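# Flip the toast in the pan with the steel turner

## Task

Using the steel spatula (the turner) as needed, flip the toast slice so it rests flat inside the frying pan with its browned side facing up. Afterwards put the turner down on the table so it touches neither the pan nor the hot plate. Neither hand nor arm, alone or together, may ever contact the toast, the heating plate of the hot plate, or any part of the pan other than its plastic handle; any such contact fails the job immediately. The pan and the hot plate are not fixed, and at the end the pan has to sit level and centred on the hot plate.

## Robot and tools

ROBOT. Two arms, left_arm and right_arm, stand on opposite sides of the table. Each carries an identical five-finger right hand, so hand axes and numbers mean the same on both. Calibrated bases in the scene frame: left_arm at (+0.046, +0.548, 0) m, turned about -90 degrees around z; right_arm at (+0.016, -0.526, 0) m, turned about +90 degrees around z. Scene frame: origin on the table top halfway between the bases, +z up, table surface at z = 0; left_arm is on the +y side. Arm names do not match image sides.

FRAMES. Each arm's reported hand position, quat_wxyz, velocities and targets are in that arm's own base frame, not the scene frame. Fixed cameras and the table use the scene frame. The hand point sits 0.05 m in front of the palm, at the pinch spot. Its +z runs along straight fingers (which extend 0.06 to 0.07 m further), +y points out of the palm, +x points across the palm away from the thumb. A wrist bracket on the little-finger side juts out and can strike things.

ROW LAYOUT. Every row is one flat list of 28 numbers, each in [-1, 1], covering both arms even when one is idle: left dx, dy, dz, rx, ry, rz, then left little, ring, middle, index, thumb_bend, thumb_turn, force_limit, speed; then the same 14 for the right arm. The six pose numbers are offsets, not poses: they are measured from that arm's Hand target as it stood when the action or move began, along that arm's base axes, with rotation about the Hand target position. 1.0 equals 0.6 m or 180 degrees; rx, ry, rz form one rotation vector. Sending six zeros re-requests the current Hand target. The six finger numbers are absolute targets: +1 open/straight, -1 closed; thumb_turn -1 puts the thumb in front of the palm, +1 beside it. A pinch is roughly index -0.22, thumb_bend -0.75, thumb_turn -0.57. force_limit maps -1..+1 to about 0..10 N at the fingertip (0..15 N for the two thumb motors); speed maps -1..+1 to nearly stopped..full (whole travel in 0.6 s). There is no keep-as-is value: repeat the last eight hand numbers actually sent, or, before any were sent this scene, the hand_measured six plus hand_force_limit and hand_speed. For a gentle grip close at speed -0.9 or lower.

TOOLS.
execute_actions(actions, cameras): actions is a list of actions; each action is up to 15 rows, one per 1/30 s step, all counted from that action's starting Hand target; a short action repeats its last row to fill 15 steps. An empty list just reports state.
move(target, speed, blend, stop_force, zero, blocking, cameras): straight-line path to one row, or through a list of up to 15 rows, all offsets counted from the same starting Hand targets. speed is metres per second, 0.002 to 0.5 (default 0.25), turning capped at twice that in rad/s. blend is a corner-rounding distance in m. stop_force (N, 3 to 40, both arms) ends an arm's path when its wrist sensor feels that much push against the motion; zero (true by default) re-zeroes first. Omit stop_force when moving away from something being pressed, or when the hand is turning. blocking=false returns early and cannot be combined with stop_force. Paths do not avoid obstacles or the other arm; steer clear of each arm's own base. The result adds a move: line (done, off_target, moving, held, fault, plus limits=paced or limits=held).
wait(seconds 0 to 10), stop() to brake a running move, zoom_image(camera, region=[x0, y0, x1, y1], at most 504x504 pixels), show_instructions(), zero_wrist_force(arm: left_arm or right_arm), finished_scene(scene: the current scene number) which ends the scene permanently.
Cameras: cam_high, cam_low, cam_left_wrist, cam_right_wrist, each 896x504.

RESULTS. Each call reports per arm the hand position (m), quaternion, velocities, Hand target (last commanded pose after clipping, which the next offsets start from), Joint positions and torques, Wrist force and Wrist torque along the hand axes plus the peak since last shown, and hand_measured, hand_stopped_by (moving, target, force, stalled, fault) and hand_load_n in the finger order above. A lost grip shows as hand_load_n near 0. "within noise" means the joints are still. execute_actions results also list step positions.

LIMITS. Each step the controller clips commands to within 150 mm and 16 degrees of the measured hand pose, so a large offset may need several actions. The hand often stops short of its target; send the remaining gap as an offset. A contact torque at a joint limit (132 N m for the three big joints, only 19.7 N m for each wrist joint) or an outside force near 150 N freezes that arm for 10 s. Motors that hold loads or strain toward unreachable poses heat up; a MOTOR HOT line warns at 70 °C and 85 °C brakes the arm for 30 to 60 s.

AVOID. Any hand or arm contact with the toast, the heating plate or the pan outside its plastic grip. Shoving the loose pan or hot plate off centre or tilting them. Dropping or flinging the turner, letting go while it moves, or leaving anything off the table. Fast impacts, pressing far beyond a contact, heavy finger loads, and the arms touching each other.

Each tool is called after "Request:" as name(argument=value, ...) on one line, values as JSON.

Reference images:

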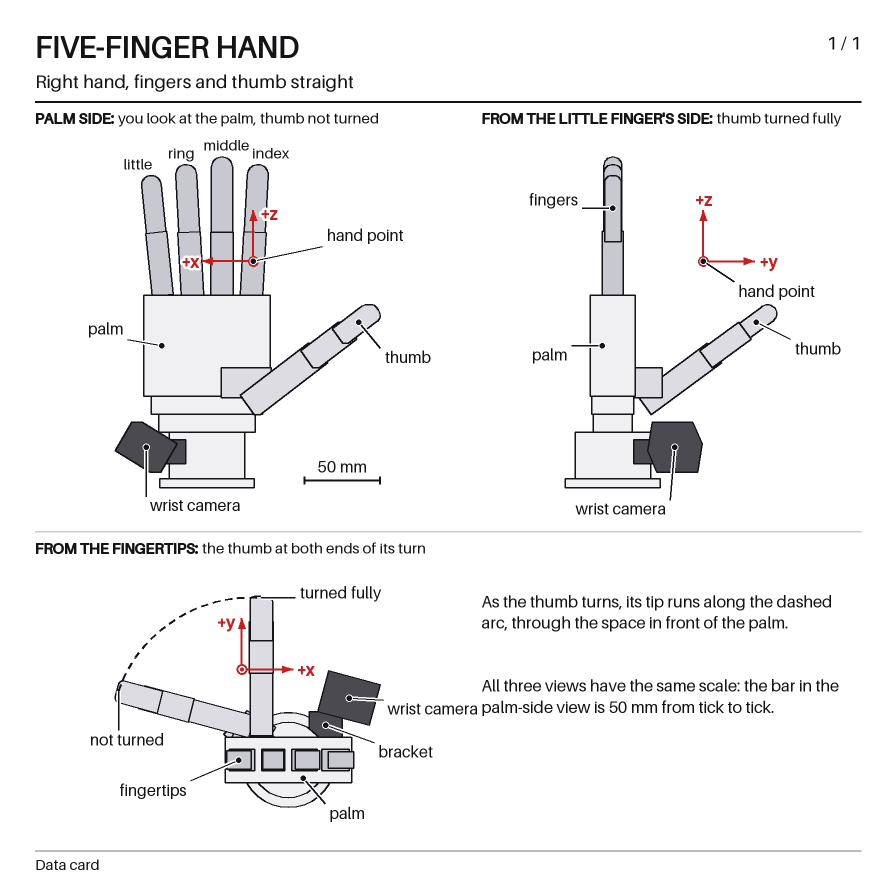

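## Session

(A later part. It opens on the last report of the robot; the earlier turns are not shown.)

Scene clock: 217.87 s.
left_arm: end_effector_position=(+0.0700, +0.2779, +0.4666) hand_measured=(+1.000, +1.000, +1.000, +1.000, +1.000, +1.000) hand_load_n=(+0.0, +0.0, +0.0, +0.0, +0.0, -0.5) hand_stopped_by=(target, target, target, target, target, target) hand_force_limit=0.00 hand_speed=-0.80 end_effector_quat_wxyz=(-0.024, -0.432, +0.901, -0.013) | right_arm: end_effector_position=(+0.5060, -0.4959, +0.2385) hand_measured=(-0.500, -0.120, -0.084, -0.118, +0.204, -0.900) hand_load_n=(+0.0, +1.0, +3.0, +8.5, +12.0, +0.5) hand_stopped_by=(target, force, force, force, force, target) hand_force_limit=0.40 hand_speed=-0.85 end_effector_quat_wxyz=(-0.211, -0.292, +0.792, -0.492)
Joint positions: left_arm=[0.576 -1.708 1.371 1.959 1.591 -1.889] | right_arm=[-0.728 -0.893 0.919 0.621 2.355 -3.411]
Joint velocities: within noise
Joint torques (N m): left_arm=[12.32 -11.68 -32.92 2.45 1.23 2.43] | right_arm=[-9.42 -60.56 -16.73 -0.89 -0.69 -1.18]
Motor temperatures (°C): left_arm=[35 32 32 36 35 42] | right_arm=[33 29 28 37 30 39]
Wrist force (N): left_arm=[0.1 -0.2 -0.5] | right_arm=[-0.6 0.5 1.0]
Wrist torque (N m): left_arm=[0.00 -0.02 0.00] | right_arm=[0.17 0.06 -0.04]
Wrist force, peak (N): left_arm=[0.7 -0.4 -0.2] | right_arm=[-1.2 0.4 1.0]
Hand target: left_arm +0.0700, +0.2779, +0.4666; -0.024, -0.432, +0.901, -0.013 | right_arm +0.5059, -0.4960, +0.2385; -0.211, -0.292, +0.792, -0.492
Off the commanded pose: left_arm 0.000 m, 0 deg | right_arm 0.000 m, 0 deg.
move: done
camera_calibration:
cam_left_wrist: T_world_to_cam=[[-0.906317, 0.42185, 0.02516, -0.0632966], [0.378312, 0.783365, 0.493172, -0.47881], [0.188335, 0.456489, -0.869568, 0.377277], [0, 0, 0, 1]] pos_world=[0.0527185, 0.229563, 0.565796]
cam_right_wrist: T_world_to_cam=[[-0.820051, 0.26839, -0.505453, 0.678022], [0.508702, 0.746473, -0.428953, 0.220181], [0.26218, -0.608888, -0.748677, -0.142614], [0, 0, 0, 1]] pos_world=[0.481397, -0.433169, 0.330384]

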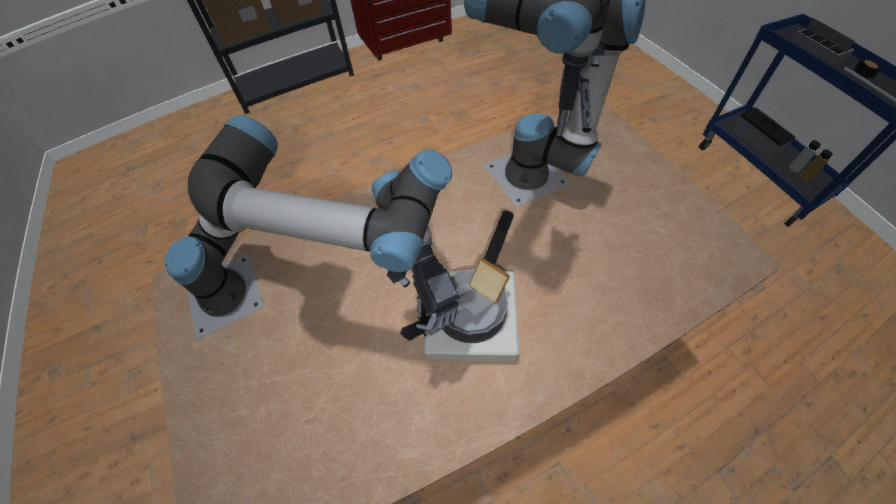

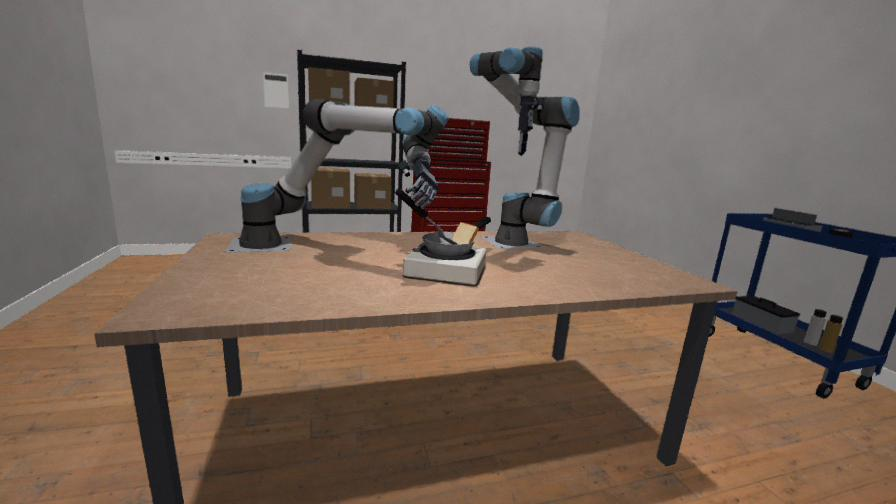

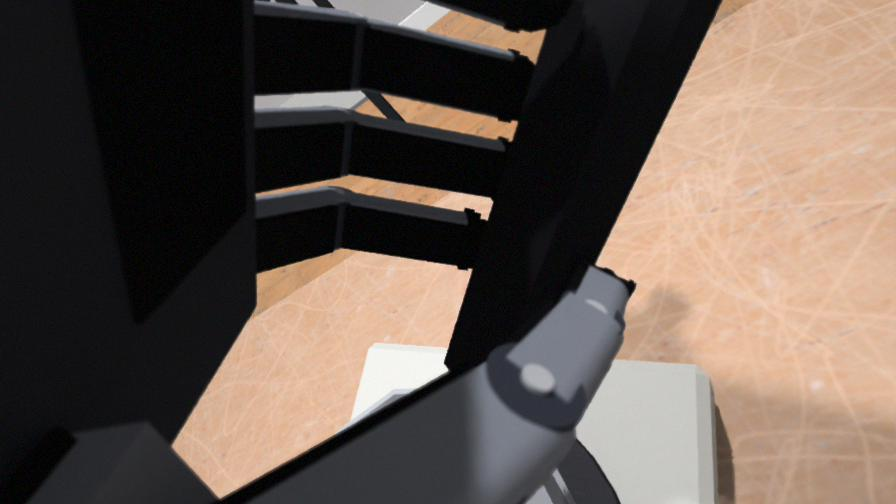

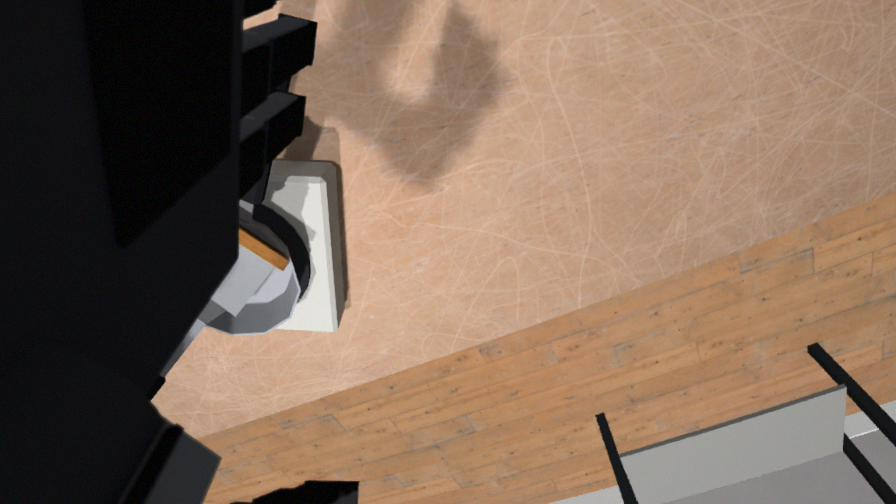

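Request:
move(target=[[0,0,0,0,0,0,1,1,1,1,1,1,0,-0.8,0.0094,0.0035,0,0,0,0,-0.5,-0.5,-0.5,-0.5,-0.75,-0.9,0.4,-0.85],[0,0,0,0,0,0,1,1,1,1,1,1,0,-0.8,-0.0156,-0.0059,0.003,0,0,0,-0.5,-0.5,-0.5,-0.5,-0.75,-0.9,0.4,-0.85]], speed=0.02)

Request:
zoom_image(camera="cam_low", region=[400, 190, 500, 270])

Request:
zoom_image(camera="cam_high", region=[420, 250, 520, 350])

Request:
zoom_image(camera="cam_right_wrist", region=[150, 180, 350, 380])

Scene clock: 220.70 s.
left_arm: end_effector_position=(+0.0700, +0.2779, +0.4666) hand_measured=(+1.000, +1.000, +1.000, +1.000, +1.000, +1.000) hand_load_n=(+0.0, +0.0, +0.0, +0.0, +0.0, +0.0) hand_stopped_by=(target, target, target, target, target, target) hand_force_limit=0.00 hand_speed=-0.80 end_effector_quat_wxyz=(-0.024, -0.432, +0.901, -0.013) | right_arm: end_effector_position=(+0.4965, -0.4996, +0.2403) hand_measured=(-0.500, -0.122, -0.084, -0.118, +0.204, -0.900) hand_load_n=(+0.0, +0.5, +3.5, +8.5, +12.0, +0.5) hand_stopped_by=(target, force, force, force, force, target) hand_force_limit=0.40 hand_speed=-0.85 end_effector_quat_wxyz=(-0.211, -0.292, +0.792, -0.492)
Joint positions: left_arm=[0.576 -1.708 1.371 1.959 1.591 -1.889] | right_arm=[-0.743 -0.915 0.95 0.603 2.342 -3.425]
Joint velocities: within noise
Joint torques (N m): left_arm=[11.99 -8.99 -32.88 2.94 1.3 2.61] | right_arm=[7.85 -47.83 -35.97 2.34 1.99 0.84]
Motor temperatures (°C): left_arm=[35 32 32 36 35 42] | right_arm=[33 29 28 37 30 39]
Wrist force (N): left_arm=[0.3 -0.2 -0.1] | right_arm=[-0.7 0.5 1.4]
Wrist torque (N m): left_arm=[-0.02 -0.05 0.02] | right_arm=[0.13 0.11 -0.09]
Wrist force, peak (N): left_arm=[0.5 -0.4 -0.6] | right_arm=[-0.9 0.6 1.4]
Hand target: left_arm +0.0700, +0.2779, +0.4666; -0.024, -0.432, +0.901, -0.013 | right_arm +0.4966, -0.4995, +0.2403; -0.211, -0.292, +0.792, -0.492
Off the commanded pose: left_arm 0.000 m, 0 deg | right_arm 0.000 m, 0 deg.
move: done
camera_calibration:
cam_left_wrist: T_world_to_cam=[[-0.906317, 0.421849, 0.025157, -0.0632925], [0.378312, 0.78337, 0.493164, -0.478808], [0.188334, 0.45648, -0.869572, 0.377279], [0, 0, 0, 1]] pos_world=[0.0527213, 0.229563, 0.565795]
cam_right_wrist: T_world_to_cam=[[-0.820118, 0.268218, -0.505437, 0.672063], [0.508544, 0.746563, -0.428983, 0.228655], [0.262279, -0.608853, -0.74867, -0.141093], [0, 0, 0, 1]] pos_world=[0.471895, -0.43687, 0.332142]

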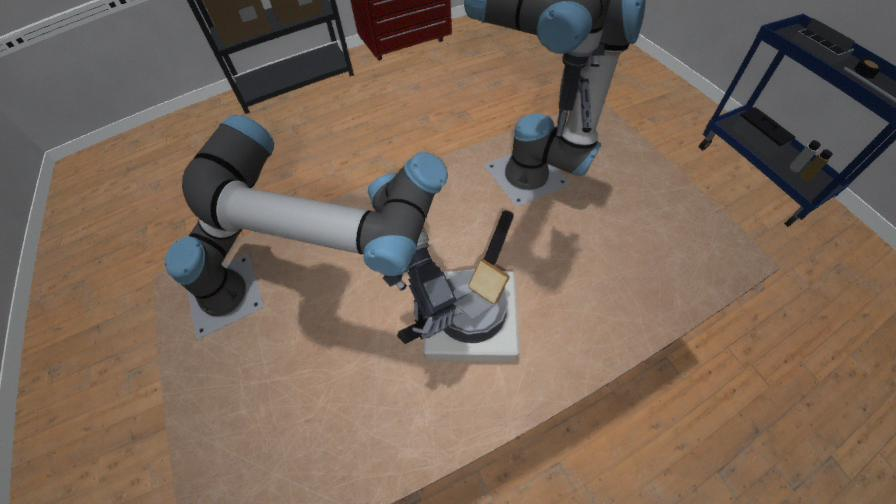

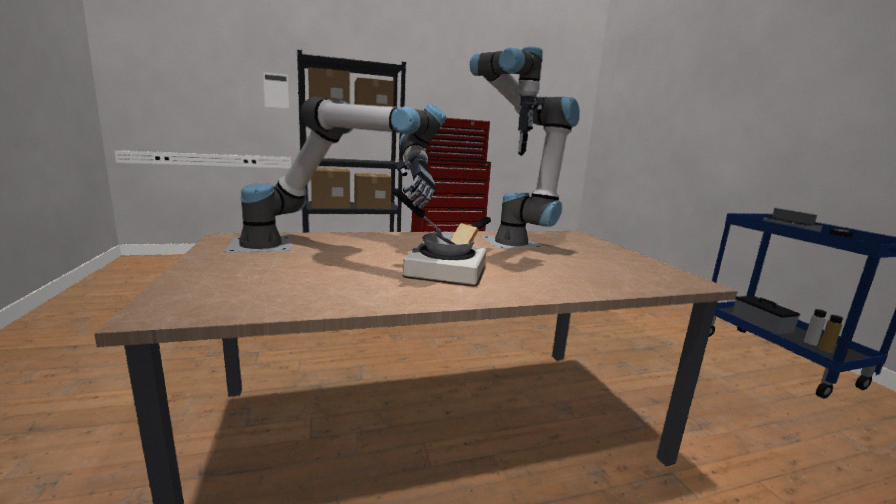

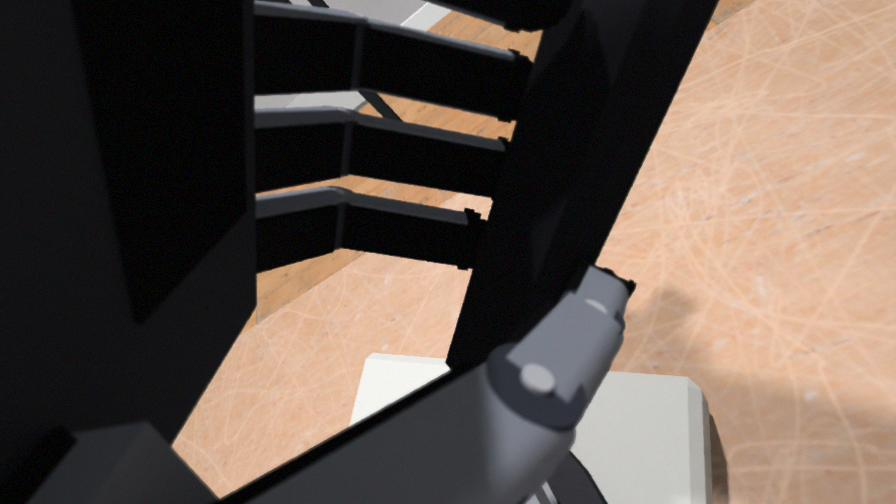

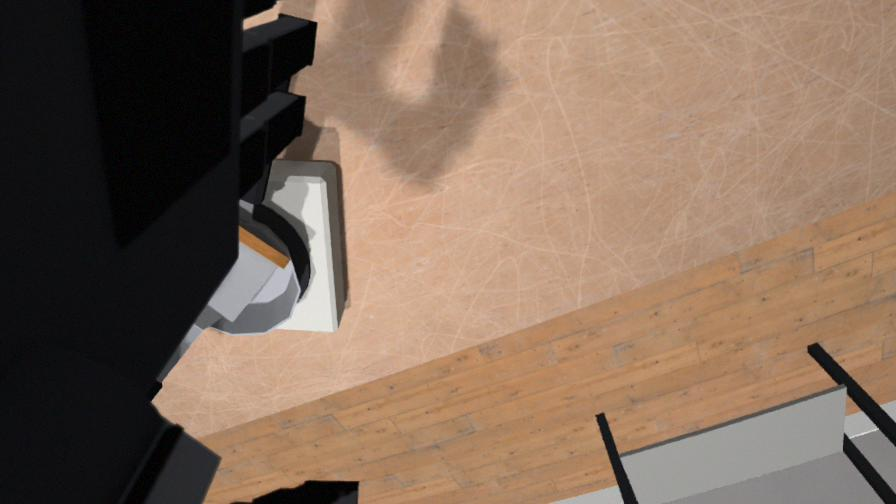

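Scaled by 5.040 from the camera's 896x504 image, which has a finer 1280x720 frame.

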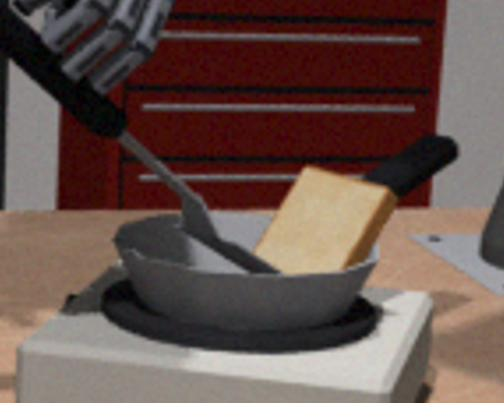

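Scaled by 5.040 from the camera's 896x504 image, which has a finer 1280x720 frame.

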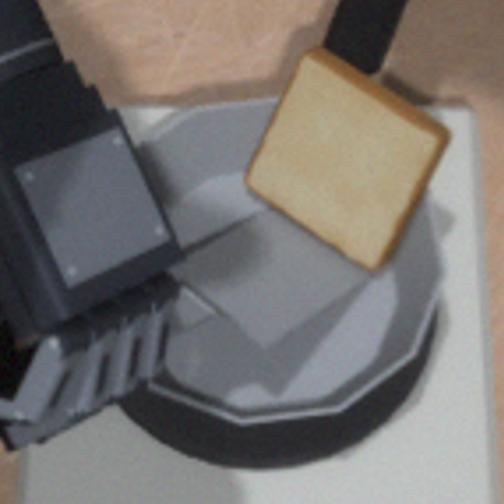

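Scaled by 2.520 from the camera's 896x504 image, which has a finer 1280x720 frame.

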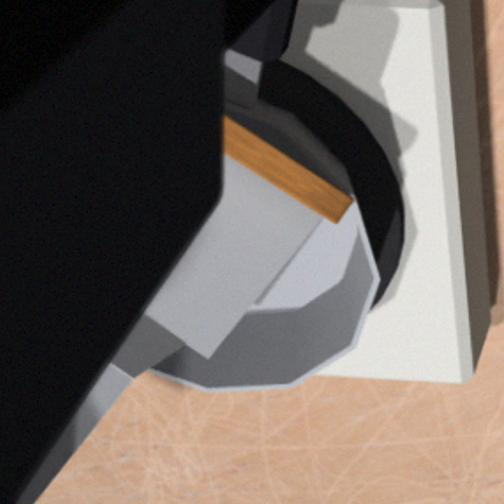

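Request:
move(target=[0,0,0,0,0,0,1,1,1,1,1,1,0,-0.8,-0.0312,-0.0118,0.003,0,0,0,-0.5,-0.5,-0.5,-0.5,-0.75,-0.9,0.4,-0.85], speed=0.02)

Request:
zoom_image(camera="cam_low", region=[400, 190, 500, 270])

Request:
zoom_image(camera="cam_high", region=[420, 250, 520, 350])

Scene clock: 223.33 s.
left_arm: end_effector_position=(+0.0700, +0.2779, +0.4666) hand_measured=(+1.000, +1.000, +1.000, +1.000, +1.000, +1.000) hand_load_n=(+0.0, +0.0, +0.0, +0.0, +0.0, +0.0) hand_stopped_by=(target, target, target, target, target, target) hand_force_limit=0.00 hand_speed=-0.80 end_effector_quat_wxyz=(-0.024, -0.432, +0.901, -0.013) | right_arm: end_effector_position=(+0.4777, -0.5067, +0.2421) hand_measured=(-0.500, -0.122, -0.084, -0.118, +0.204, -0.900) hand_load_n=(+0.0, +0.0, +3.5, +8.5, +12.0, +0.5) hand_stopped_by=(target, force, force, force, force, target) hand_force_limit=0.40 hand_speed=-0.85 end_effector_quat_wxyz=(-0.211, -0.292, +0.792, -0.492)
Joint positions: left_arm=[0.576 -1.708 1.371 1.959 1.591 -1.889] | right_arm=[-0.774 -0.956 1.009 0.567 2.317 -3.449]
Joint velocities: within noise
Joint torques (N m): left_arm=[11.8 -9.71 -33.21 3.21 1.26 2.53] | right_arm=[7.72 -45.61 -37.45 1.88 1.94 0.17]
Motor temperatures (°C): left_arm=[35 32 32 36 35 42] | right_arm=[33 29 28 37 30 39]
Wrist force (N): left_arm=[0.4 -0.4 -0.1] | right_arm=[-0.5 0.3 0.9]
Wrist torque (N m): left_arm=[-0.05 -0.07 0.01] | right_arm=[0.10 0.11 -0.07]
Wrist force, peak (N): left_arm=[0.7 -0.3 -0.5] | right_arm=[-1.6 0.4 1.1]
Hand target: left_arm +0.0700, +0.2779, +0.4666; -0.024, -0.432, +0.901, -0.013 | right_arm +0.4778, -0.5066, +0.2421; -0.211, -0.292, +0.792, -0.492
Off the commanded pose: left_arm 0.000 m, 0 deg | right_arm 0.000 m, 0 deg.
move: done
camera_calibration:
cam_left_wrist: T_world_to_cam=[[-0.906317, 0.421849, 0.025157, -0.0632925], [0.378312, 0.78337, 0.493164, -0.478808], [0.188334, 0.45648, -0.869572, 0.377279], [0, 0, 0, 1]] pos_world=[0.0527213, 0.229563, 0.565795]
cam_right_wrist: T_world_to_cam=[[-0.820125, 0.268236, -0.505415, 0.659494], [0.508539, 0.746574, -0.42897, 0.244242], [0.262265, -0.608832, -0.748693, -0.13911], [0, 0, 0, 1]] pos_world=[0.453145, -0.443939, 0.33394]

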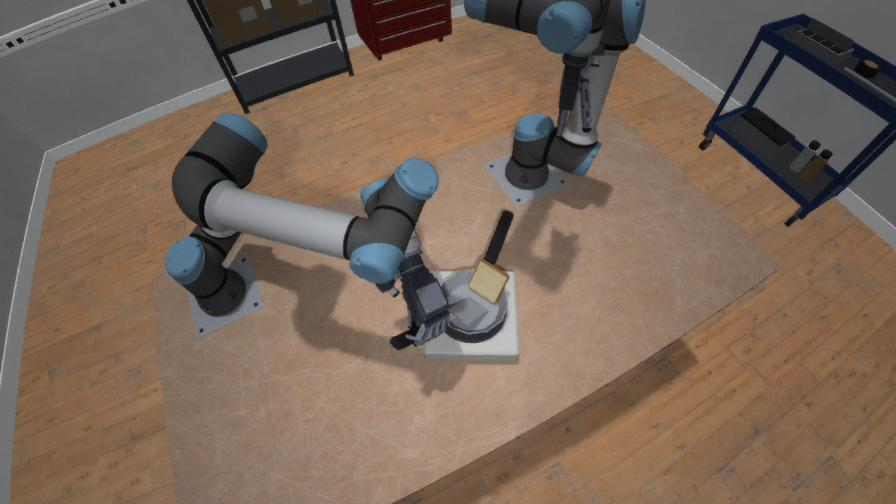

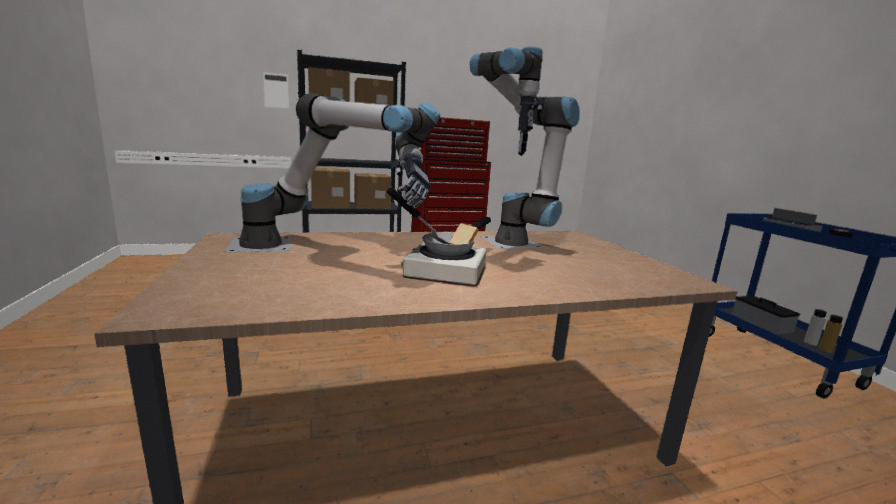

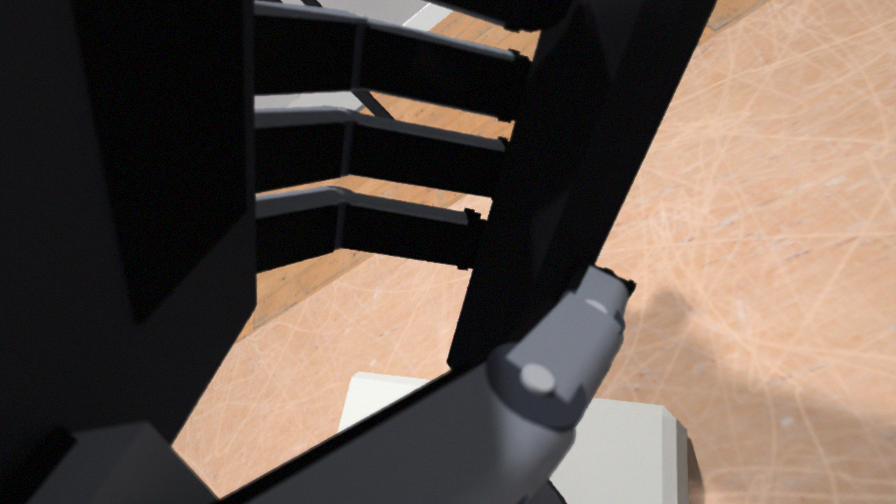

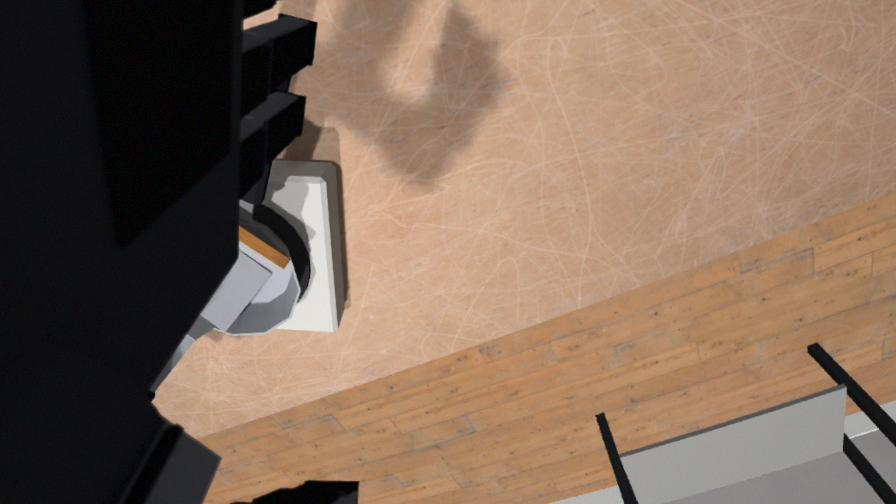

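Scaled by 5.040 from the camera's 896x504 image, which has a finer 1280x720 frame.

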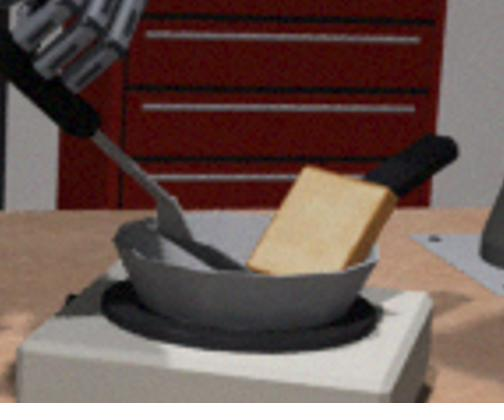

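Scaled by 5.040 from the camera's 896x504 image, which has a finer 1280x720 frame.

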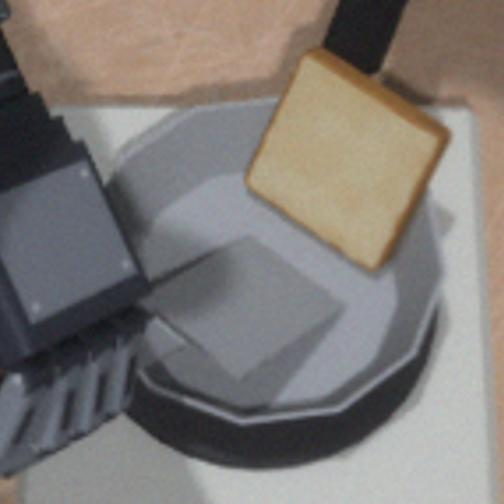

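Request:
move(target=[0,0,0.25,0,0,0,1,1,1,1,1,1,0,-0.8,0,0,-0.03,0,0,0,-0.5,-0.5,-0.5,-0.5,-0.75,-0.9,0.4,-0.85], speed=[0.015], stop_force=3, cameras=["cam_low"])

Scene clock: 255.67 s.
left_arm: end_effector_position=(+0.0700, +0.2779, +0.6165) hand_measured=(+1.000, +1.000, +1.000, +1.000, +1.000, +1.000) hand_load_n=(+0.0, +0.0, +0.0, +0.0, +0.0, +0.0) hand_stopped_by=(target, target, target, target, target, target) hand_force_limit=0.00 hand_speed=-0.80 end_effector_quat_wxyz=(-0.024, -0.432, +0.901, -0.013) | right_arm: end_effector_position=(+0.4778, -0.5066, +0.2241) hand_measured=(-0.500, -0.120, -0.084, -0.118, +0.204, -0.900) hand_load_n=(+0.0, +2.0, +3.5, +7.0, +12.5, +0.0) hand_stopped_by=(target, force, force, force, force, target) hand_force_limit=0.40 hand_speed=-0.85 end_effector_quat_wxyz=(-0.211, -0.292, +0.792, -0.492)
Joint positions: left_arm=[0.575 -1.49 0.706 2.406 1.591 -1.889] | right_arm=[-0.774 -0.952 1.049 0.523 2.317 -3.449]
Joint velocities: within noise
Joint torques (N m): left_arm=[10.42 -24.29 -4.12 1.09 1.44 2.57] | right_arm=[9.03 -47.72 -24.48 1.05 2.48 1.38]
Motor temperatures (°C): left_arm=[35 32 32 36 35 42] | right_arm=[33 29 28 37 30 39]
Wrist force (N): left_arm=[0.4 0.2 -0.2] | right_arm=[0.6 -0.2 0.6]
Wrist torque (N m): left_arm=[0.05 -0.05 0.02] | right_arm=[0.09 0.01 0.07]
Wrist force, peak (N): left_arm=[0.5 -0.3 -0.6] | right_arm=[-0.8 0.4 1.2]
Hand target: left_arm +0.0700, +0.2779, +0.6165; -0.024, -0.432, +0.901, -0.013 | right_arm +0.4778, -0.5066, +0.2241; -0.211, -0.292, +0.792, -0.492
Off the commanded pose: left_arm 0.000 m, 0 deg | right_arm 0.000 m, 0 deg.
move: done
Images, in order (width x height): cam_low 896x504.

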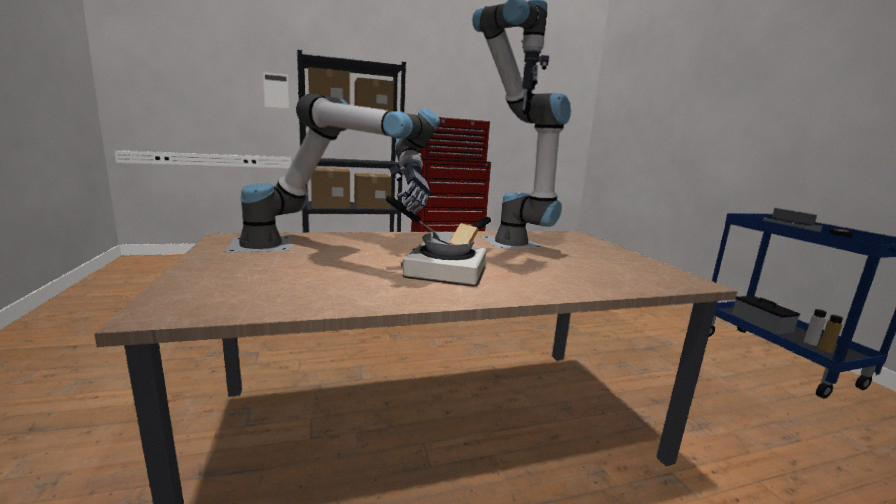

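Request:
wait(seconds=0)

Request:
zoom_image(camera="cam_low", region=[380, 180, 500, 280])

Request:
zoom_image(camera="cam_high", region=[420, 250, 520, 350])

Scene clock: 256.37 s.
left_arm: end_effector_position=(+0.0700, +0.2779, +0.6165) hand_measured=(+1.000, +1.000, +1.000, +1.000, +1.000, +1.000) hand_load_n=(+0.0, +0.0, +0.0, +0.0, +0.0, +0.0) hand_stopped_by=(target, target, target, target, target, target) hand_force_limit=0.00 hand_speed=-0.80 end_effector_quat_wxyz=(-0.024, -0.432, +0.901, -0.013) | right_arm: end_effector_position=(+0.4778, -0.5066, +0.2241) hand_measured=(-0.500, -0.120, -0.084, -0.118, +0.204, -0.900) hand_load_n=(+0.0, +2.0, +4.0, +7.0, +12.0, +0.0) hand_stopped_by=(target, force, force, force, force, target) hand_force_limit=0.40 hand_speed=-0.85 end_effector_quat_wxyz=(-0.211, -0.292, +0.792, -0.492)
Joint positions: left_arm=[0.576 -1.49 0.706 2.406 1.591 -1.889] | right_arm=[-0.774 -0.952 1.049 0.523 2.317 -3.449]
Joint velocities: within noise
Joint torques (N m): left_arm=[12.2 -24.88 -4.9 1.24 1.32 2.5] | right_arm=[9.58 -49.86 -32.34 2.63 2.4 1.41]
Motor temperatures (°C): left_arm=[35 32 32 36 35 42] | right_arm=[33 29 28 37 30 39]
Wrist force (N): left_arm=[0.0 -0.1 -0.2] | right_arm=[0.8 -0.2 0.7]
Wrist torque (N m): left_arm=[0.01 0.01 -0.02] | right_arm=[0.09 -0.02 0.08]
Wrist force, peak (N): left_arm=[0.4 -0.4 -0.2] | right_arm=[0.9 -0.1 0.8]
Hand target: left_arm +0.0700, +0.2779, +0.6165; -0.024, -0.432, +0.901, -0.013 | right_arm +0.4778, -0.5066, +0.2241; -0.211, -0.292, +0.792, -0.492
Off the commanded pose: left_arm 0.000 m, 0 deg | right_arm 0.000 m, 0 deg.
camera_calibration:
cam_left_wrist: T_world_to_cam=[[-0.906314, 0.421854, 0.025159, -0.067065], [0.378318, 0.783369, 0.493162, -0.552737], [0.188334, 0.456478, -0.869573, 0.507638], [0, 0, 0, 1]] pos_world=[0.0527228, 0.229563, 0.715705]
cam_right_wrist: T_world_to_cam=[[-0.820104, 0.268299, -0.505416, 0.650489], [0.508598, 0.746532, -0.428973, 0.236387], [0.262216, -0.608856, -0.74869, -0.152549], [0, 0, 0, 1]] pos_world=[0.453243, -0.443876, 0.315959]

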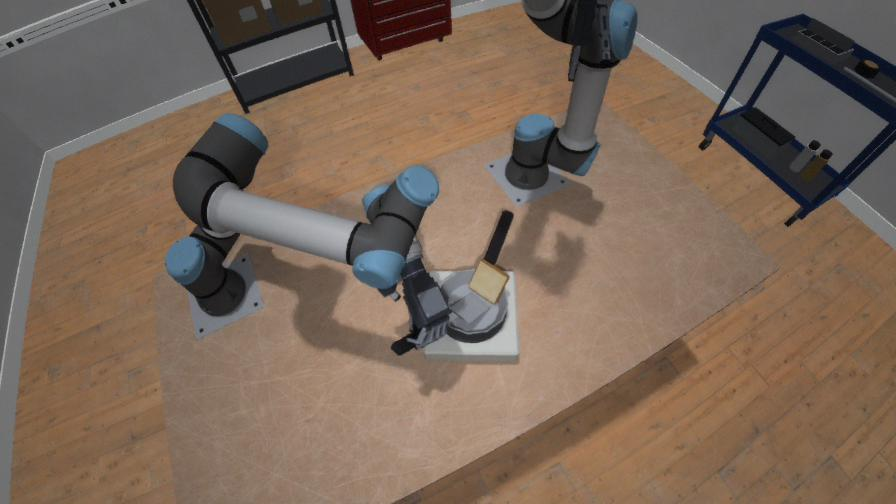

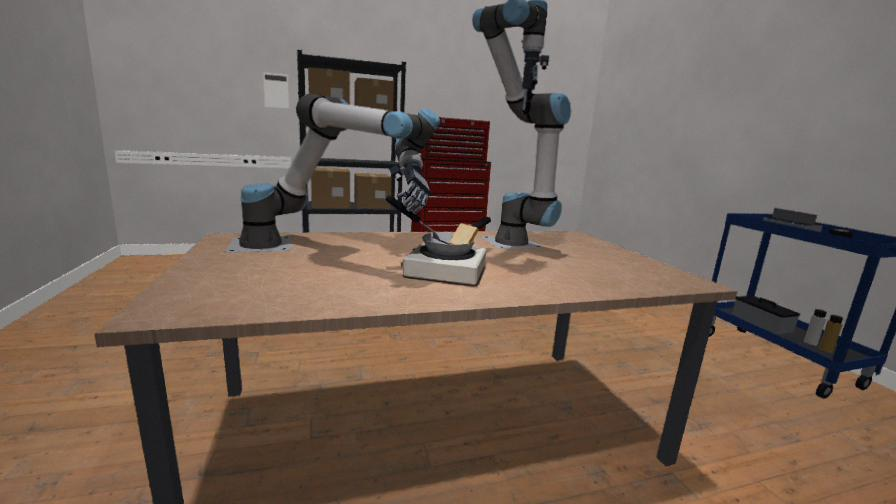

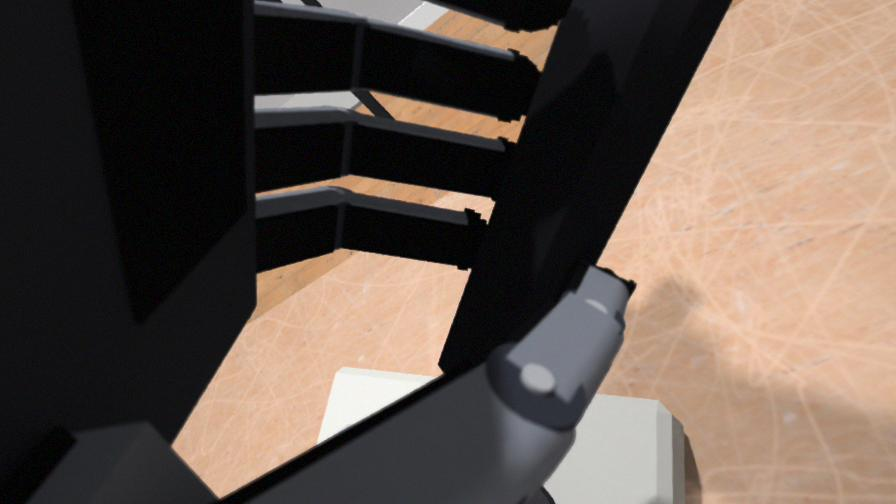

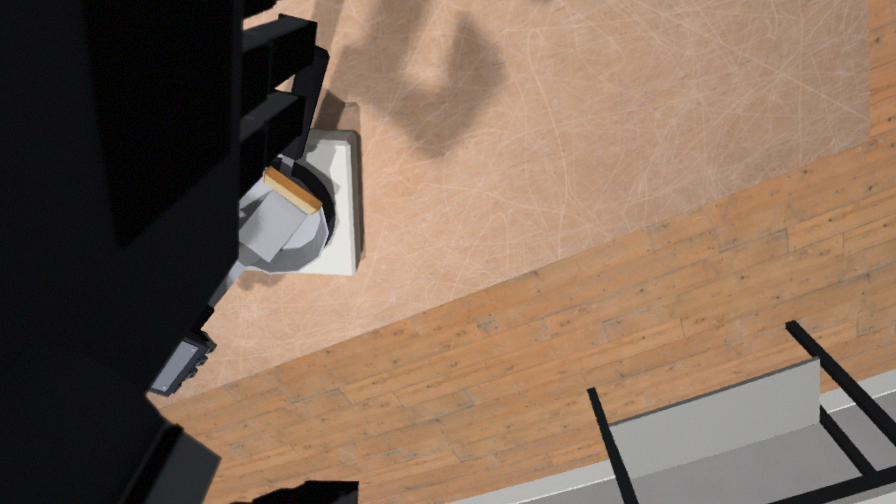

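Scaled by 4.200 from the camera's 896x504 image, which has a finer 1280x720 frame.

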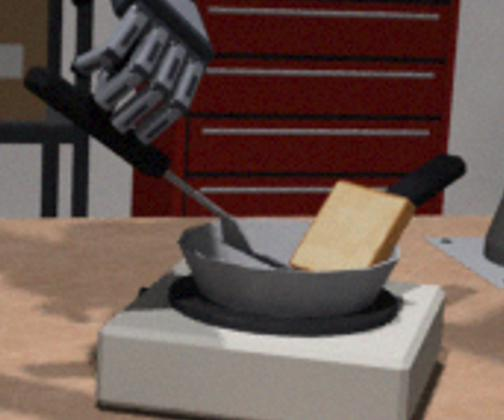

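Scaled by 5.040 from the camera's 896x504 image, which has a finer 1280x720 frame.

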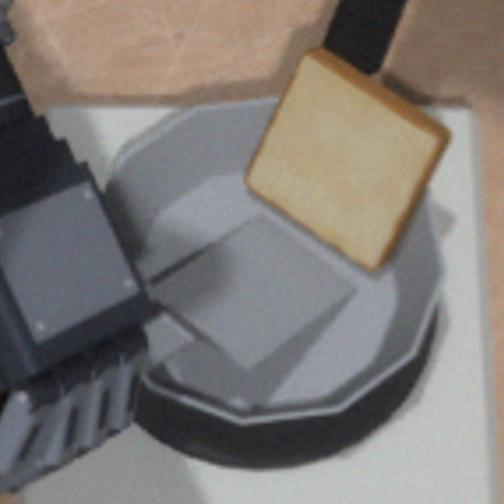

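Request:
move(target=[0,0,0,0,0,0,1,1,1,1,1,1,0,-0.8,0.0455,0.026,0.0017,0,0,0,-0.5,-0.5,-0.5,-0.5,-0.75,-0.9,0.4,-0.85], speed=0.02)

Request:
zoom_image(camera="cam_low", region=[400, 190, 500, 270])

Request:
zoom_image(camera="cam_high", region=[420, 250, 520, 350])

Request:
zoom_image(camera="cam_right_wrist", region=[180, 120, 380, 320])

Scene clock: 260.07 s.
left_arm: end_effector_position=(+0.0700, +0.2779, +0.6165) hand_measured=(+1.000, +1.000, +1.000, +1.000, +1.000, +1.000) hand_load_n=(+0.0, +0.0, +0.0, +0.0, +0.0, +0.0) hand_stopped_by=(target, target, target, target, target, target) hand_force_limit=0.00 hand_speed=-0.80 end_effector_quat_wxyz=(-0.024, -0.432, +0.901, -0.013) | right_arm: end_effector_position=(+0.5052, -0.4909, +0.2251) hand_measured=(-0.500, -0.120, -0.084, -0.118, +0.204, -0.900) hand_load_n=(+0.0, +1.5, +4.0, +8.0, +12.0, +0.0) hand_stopped_by=(target, force, force, force, force, target) hand_force_limit=0.40 hand_speed=-0.85 end_effector_quat_wxyz=(-0.211, -0.292, +0.792, -0.492)
Joint positions: left_arm=[0.576 -1.49 0.706 2.406 1.591 -1.889] | right_arm=[-0.722 -0.9 0.965 0.585 2.359 -3.407]
Joint velocities: within noise
Joint torques (N m): left_arm=[12.74 -23.4 -8.84 2.03 1.14 2.58] | right_arm=[-6.16 -58.74 -16.37 -1.01 -1.2 -0.57]
Motor temperatures (°C): left_arm=[35 32 32 36 35 42] | right_arm=[33 29 28 37 30 39]
Wrist force (N): left_arm=[0.2 -0.1 -0.2] | right_arm=[3.7 -0.2 1.6]
Wrist torque (N m): left_arm=[0.01 -0.03 0.00] | right_arm=[0.12 0.06 -0.04]
Wrist force, peak (N): left_arm=[0.7 -0.2 -0.3] | right_arm=[3.8 0.0 1.6]
Hand target: left_arm +0.0700, +0.2779, +0.6165; -0.024, -0.432, +0.901, -0.013 | right_arm +0.5051, -0.4910, +0.2251; -0.211, -0.292, +0.792, -0.492
Off the commanded pose: left_arm 0.000 m, 0 deg | right_arm 0.000 m, 0 deg.
move: done
camera_calibration:
cam_left_wrist: T_world_to_cam=[[-0.906317, 0.42185, 0.0251585, -0.0670649], [0.378314, 0.783371, 0.493162, -0.552737], [0.188332, 0.456479, -0.869573, 0.507638], [0, 0, 0, 1]] pos_world=[0.0527213, 0.229563, 0.715705]
cam_right_wrist: T_world_to_cam=[[-0.820066, 0.26836, -0.505444, 0.669288], [0.508676, 0.746479, -0.428974, 0.211168], [0.262184, -0.608894, -0.74867, -0.149396], [0, 0, 0, 1]] pos_world=[0.480614, -0.42821, 0.317025]

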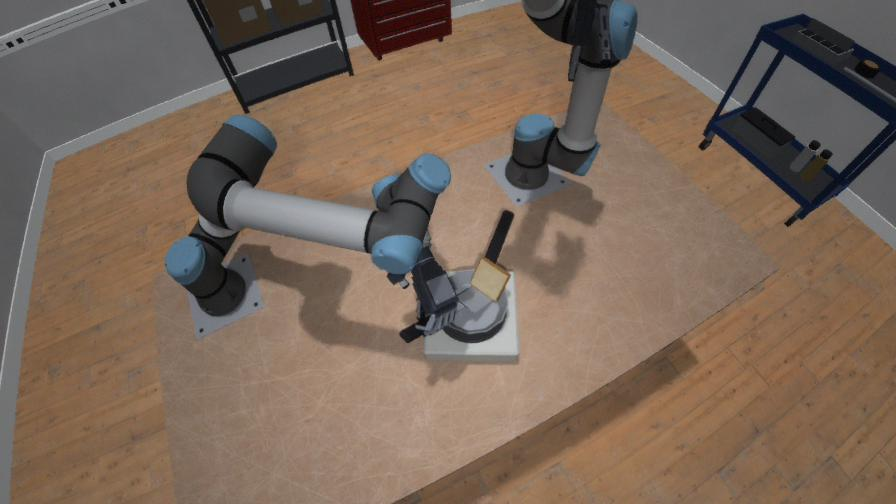

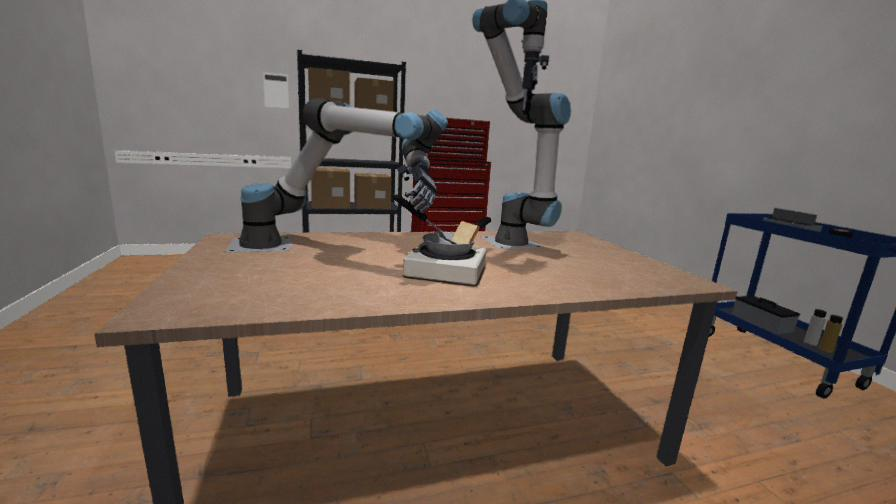

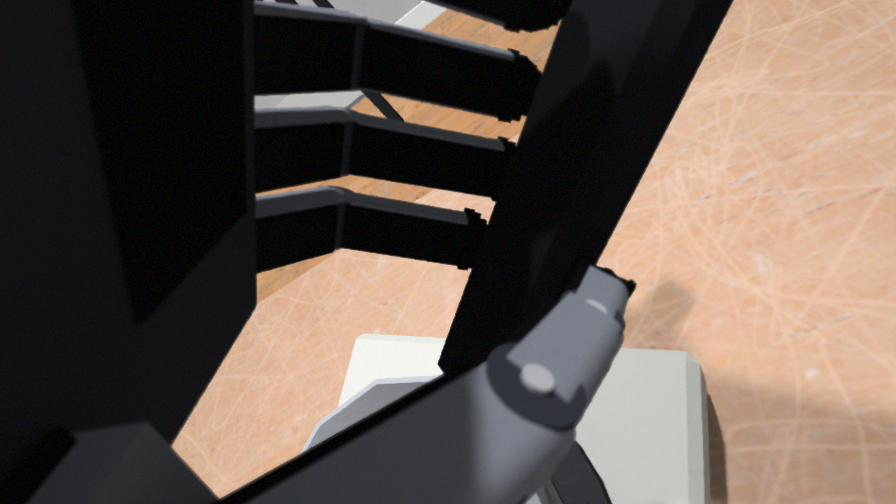

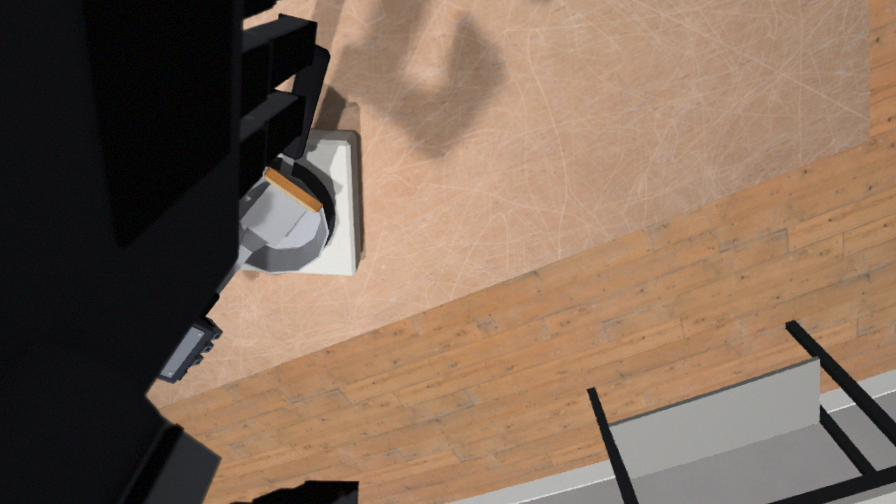

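Scaled by 5.040 from the camera's 896x504 image, which has a finer 1280x720 frame.

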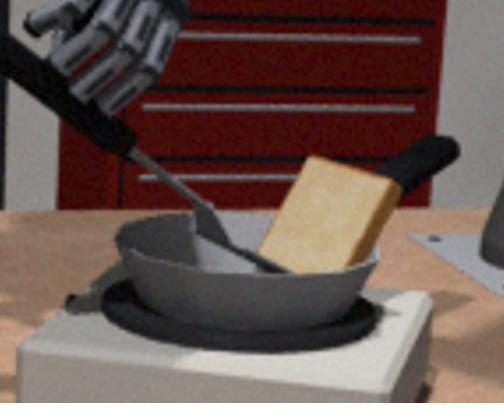

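Scaled by 5.040 from the camera's 896x504 image, which has a finer 1280x720 frame.

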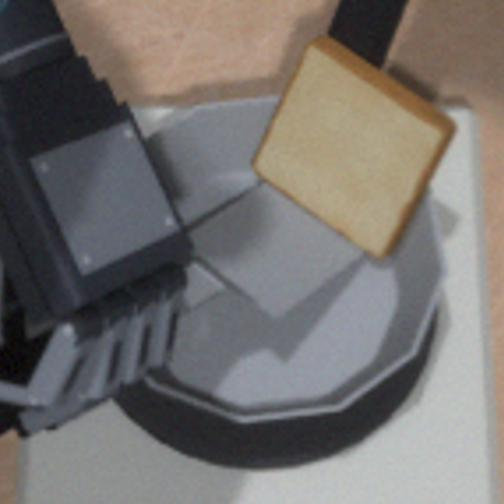

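Scaled by 2.520 from the camera's 896x504 image, which has a finer 1280x720 frame.

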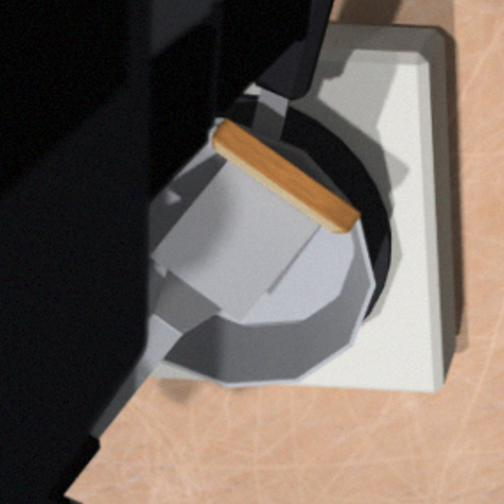

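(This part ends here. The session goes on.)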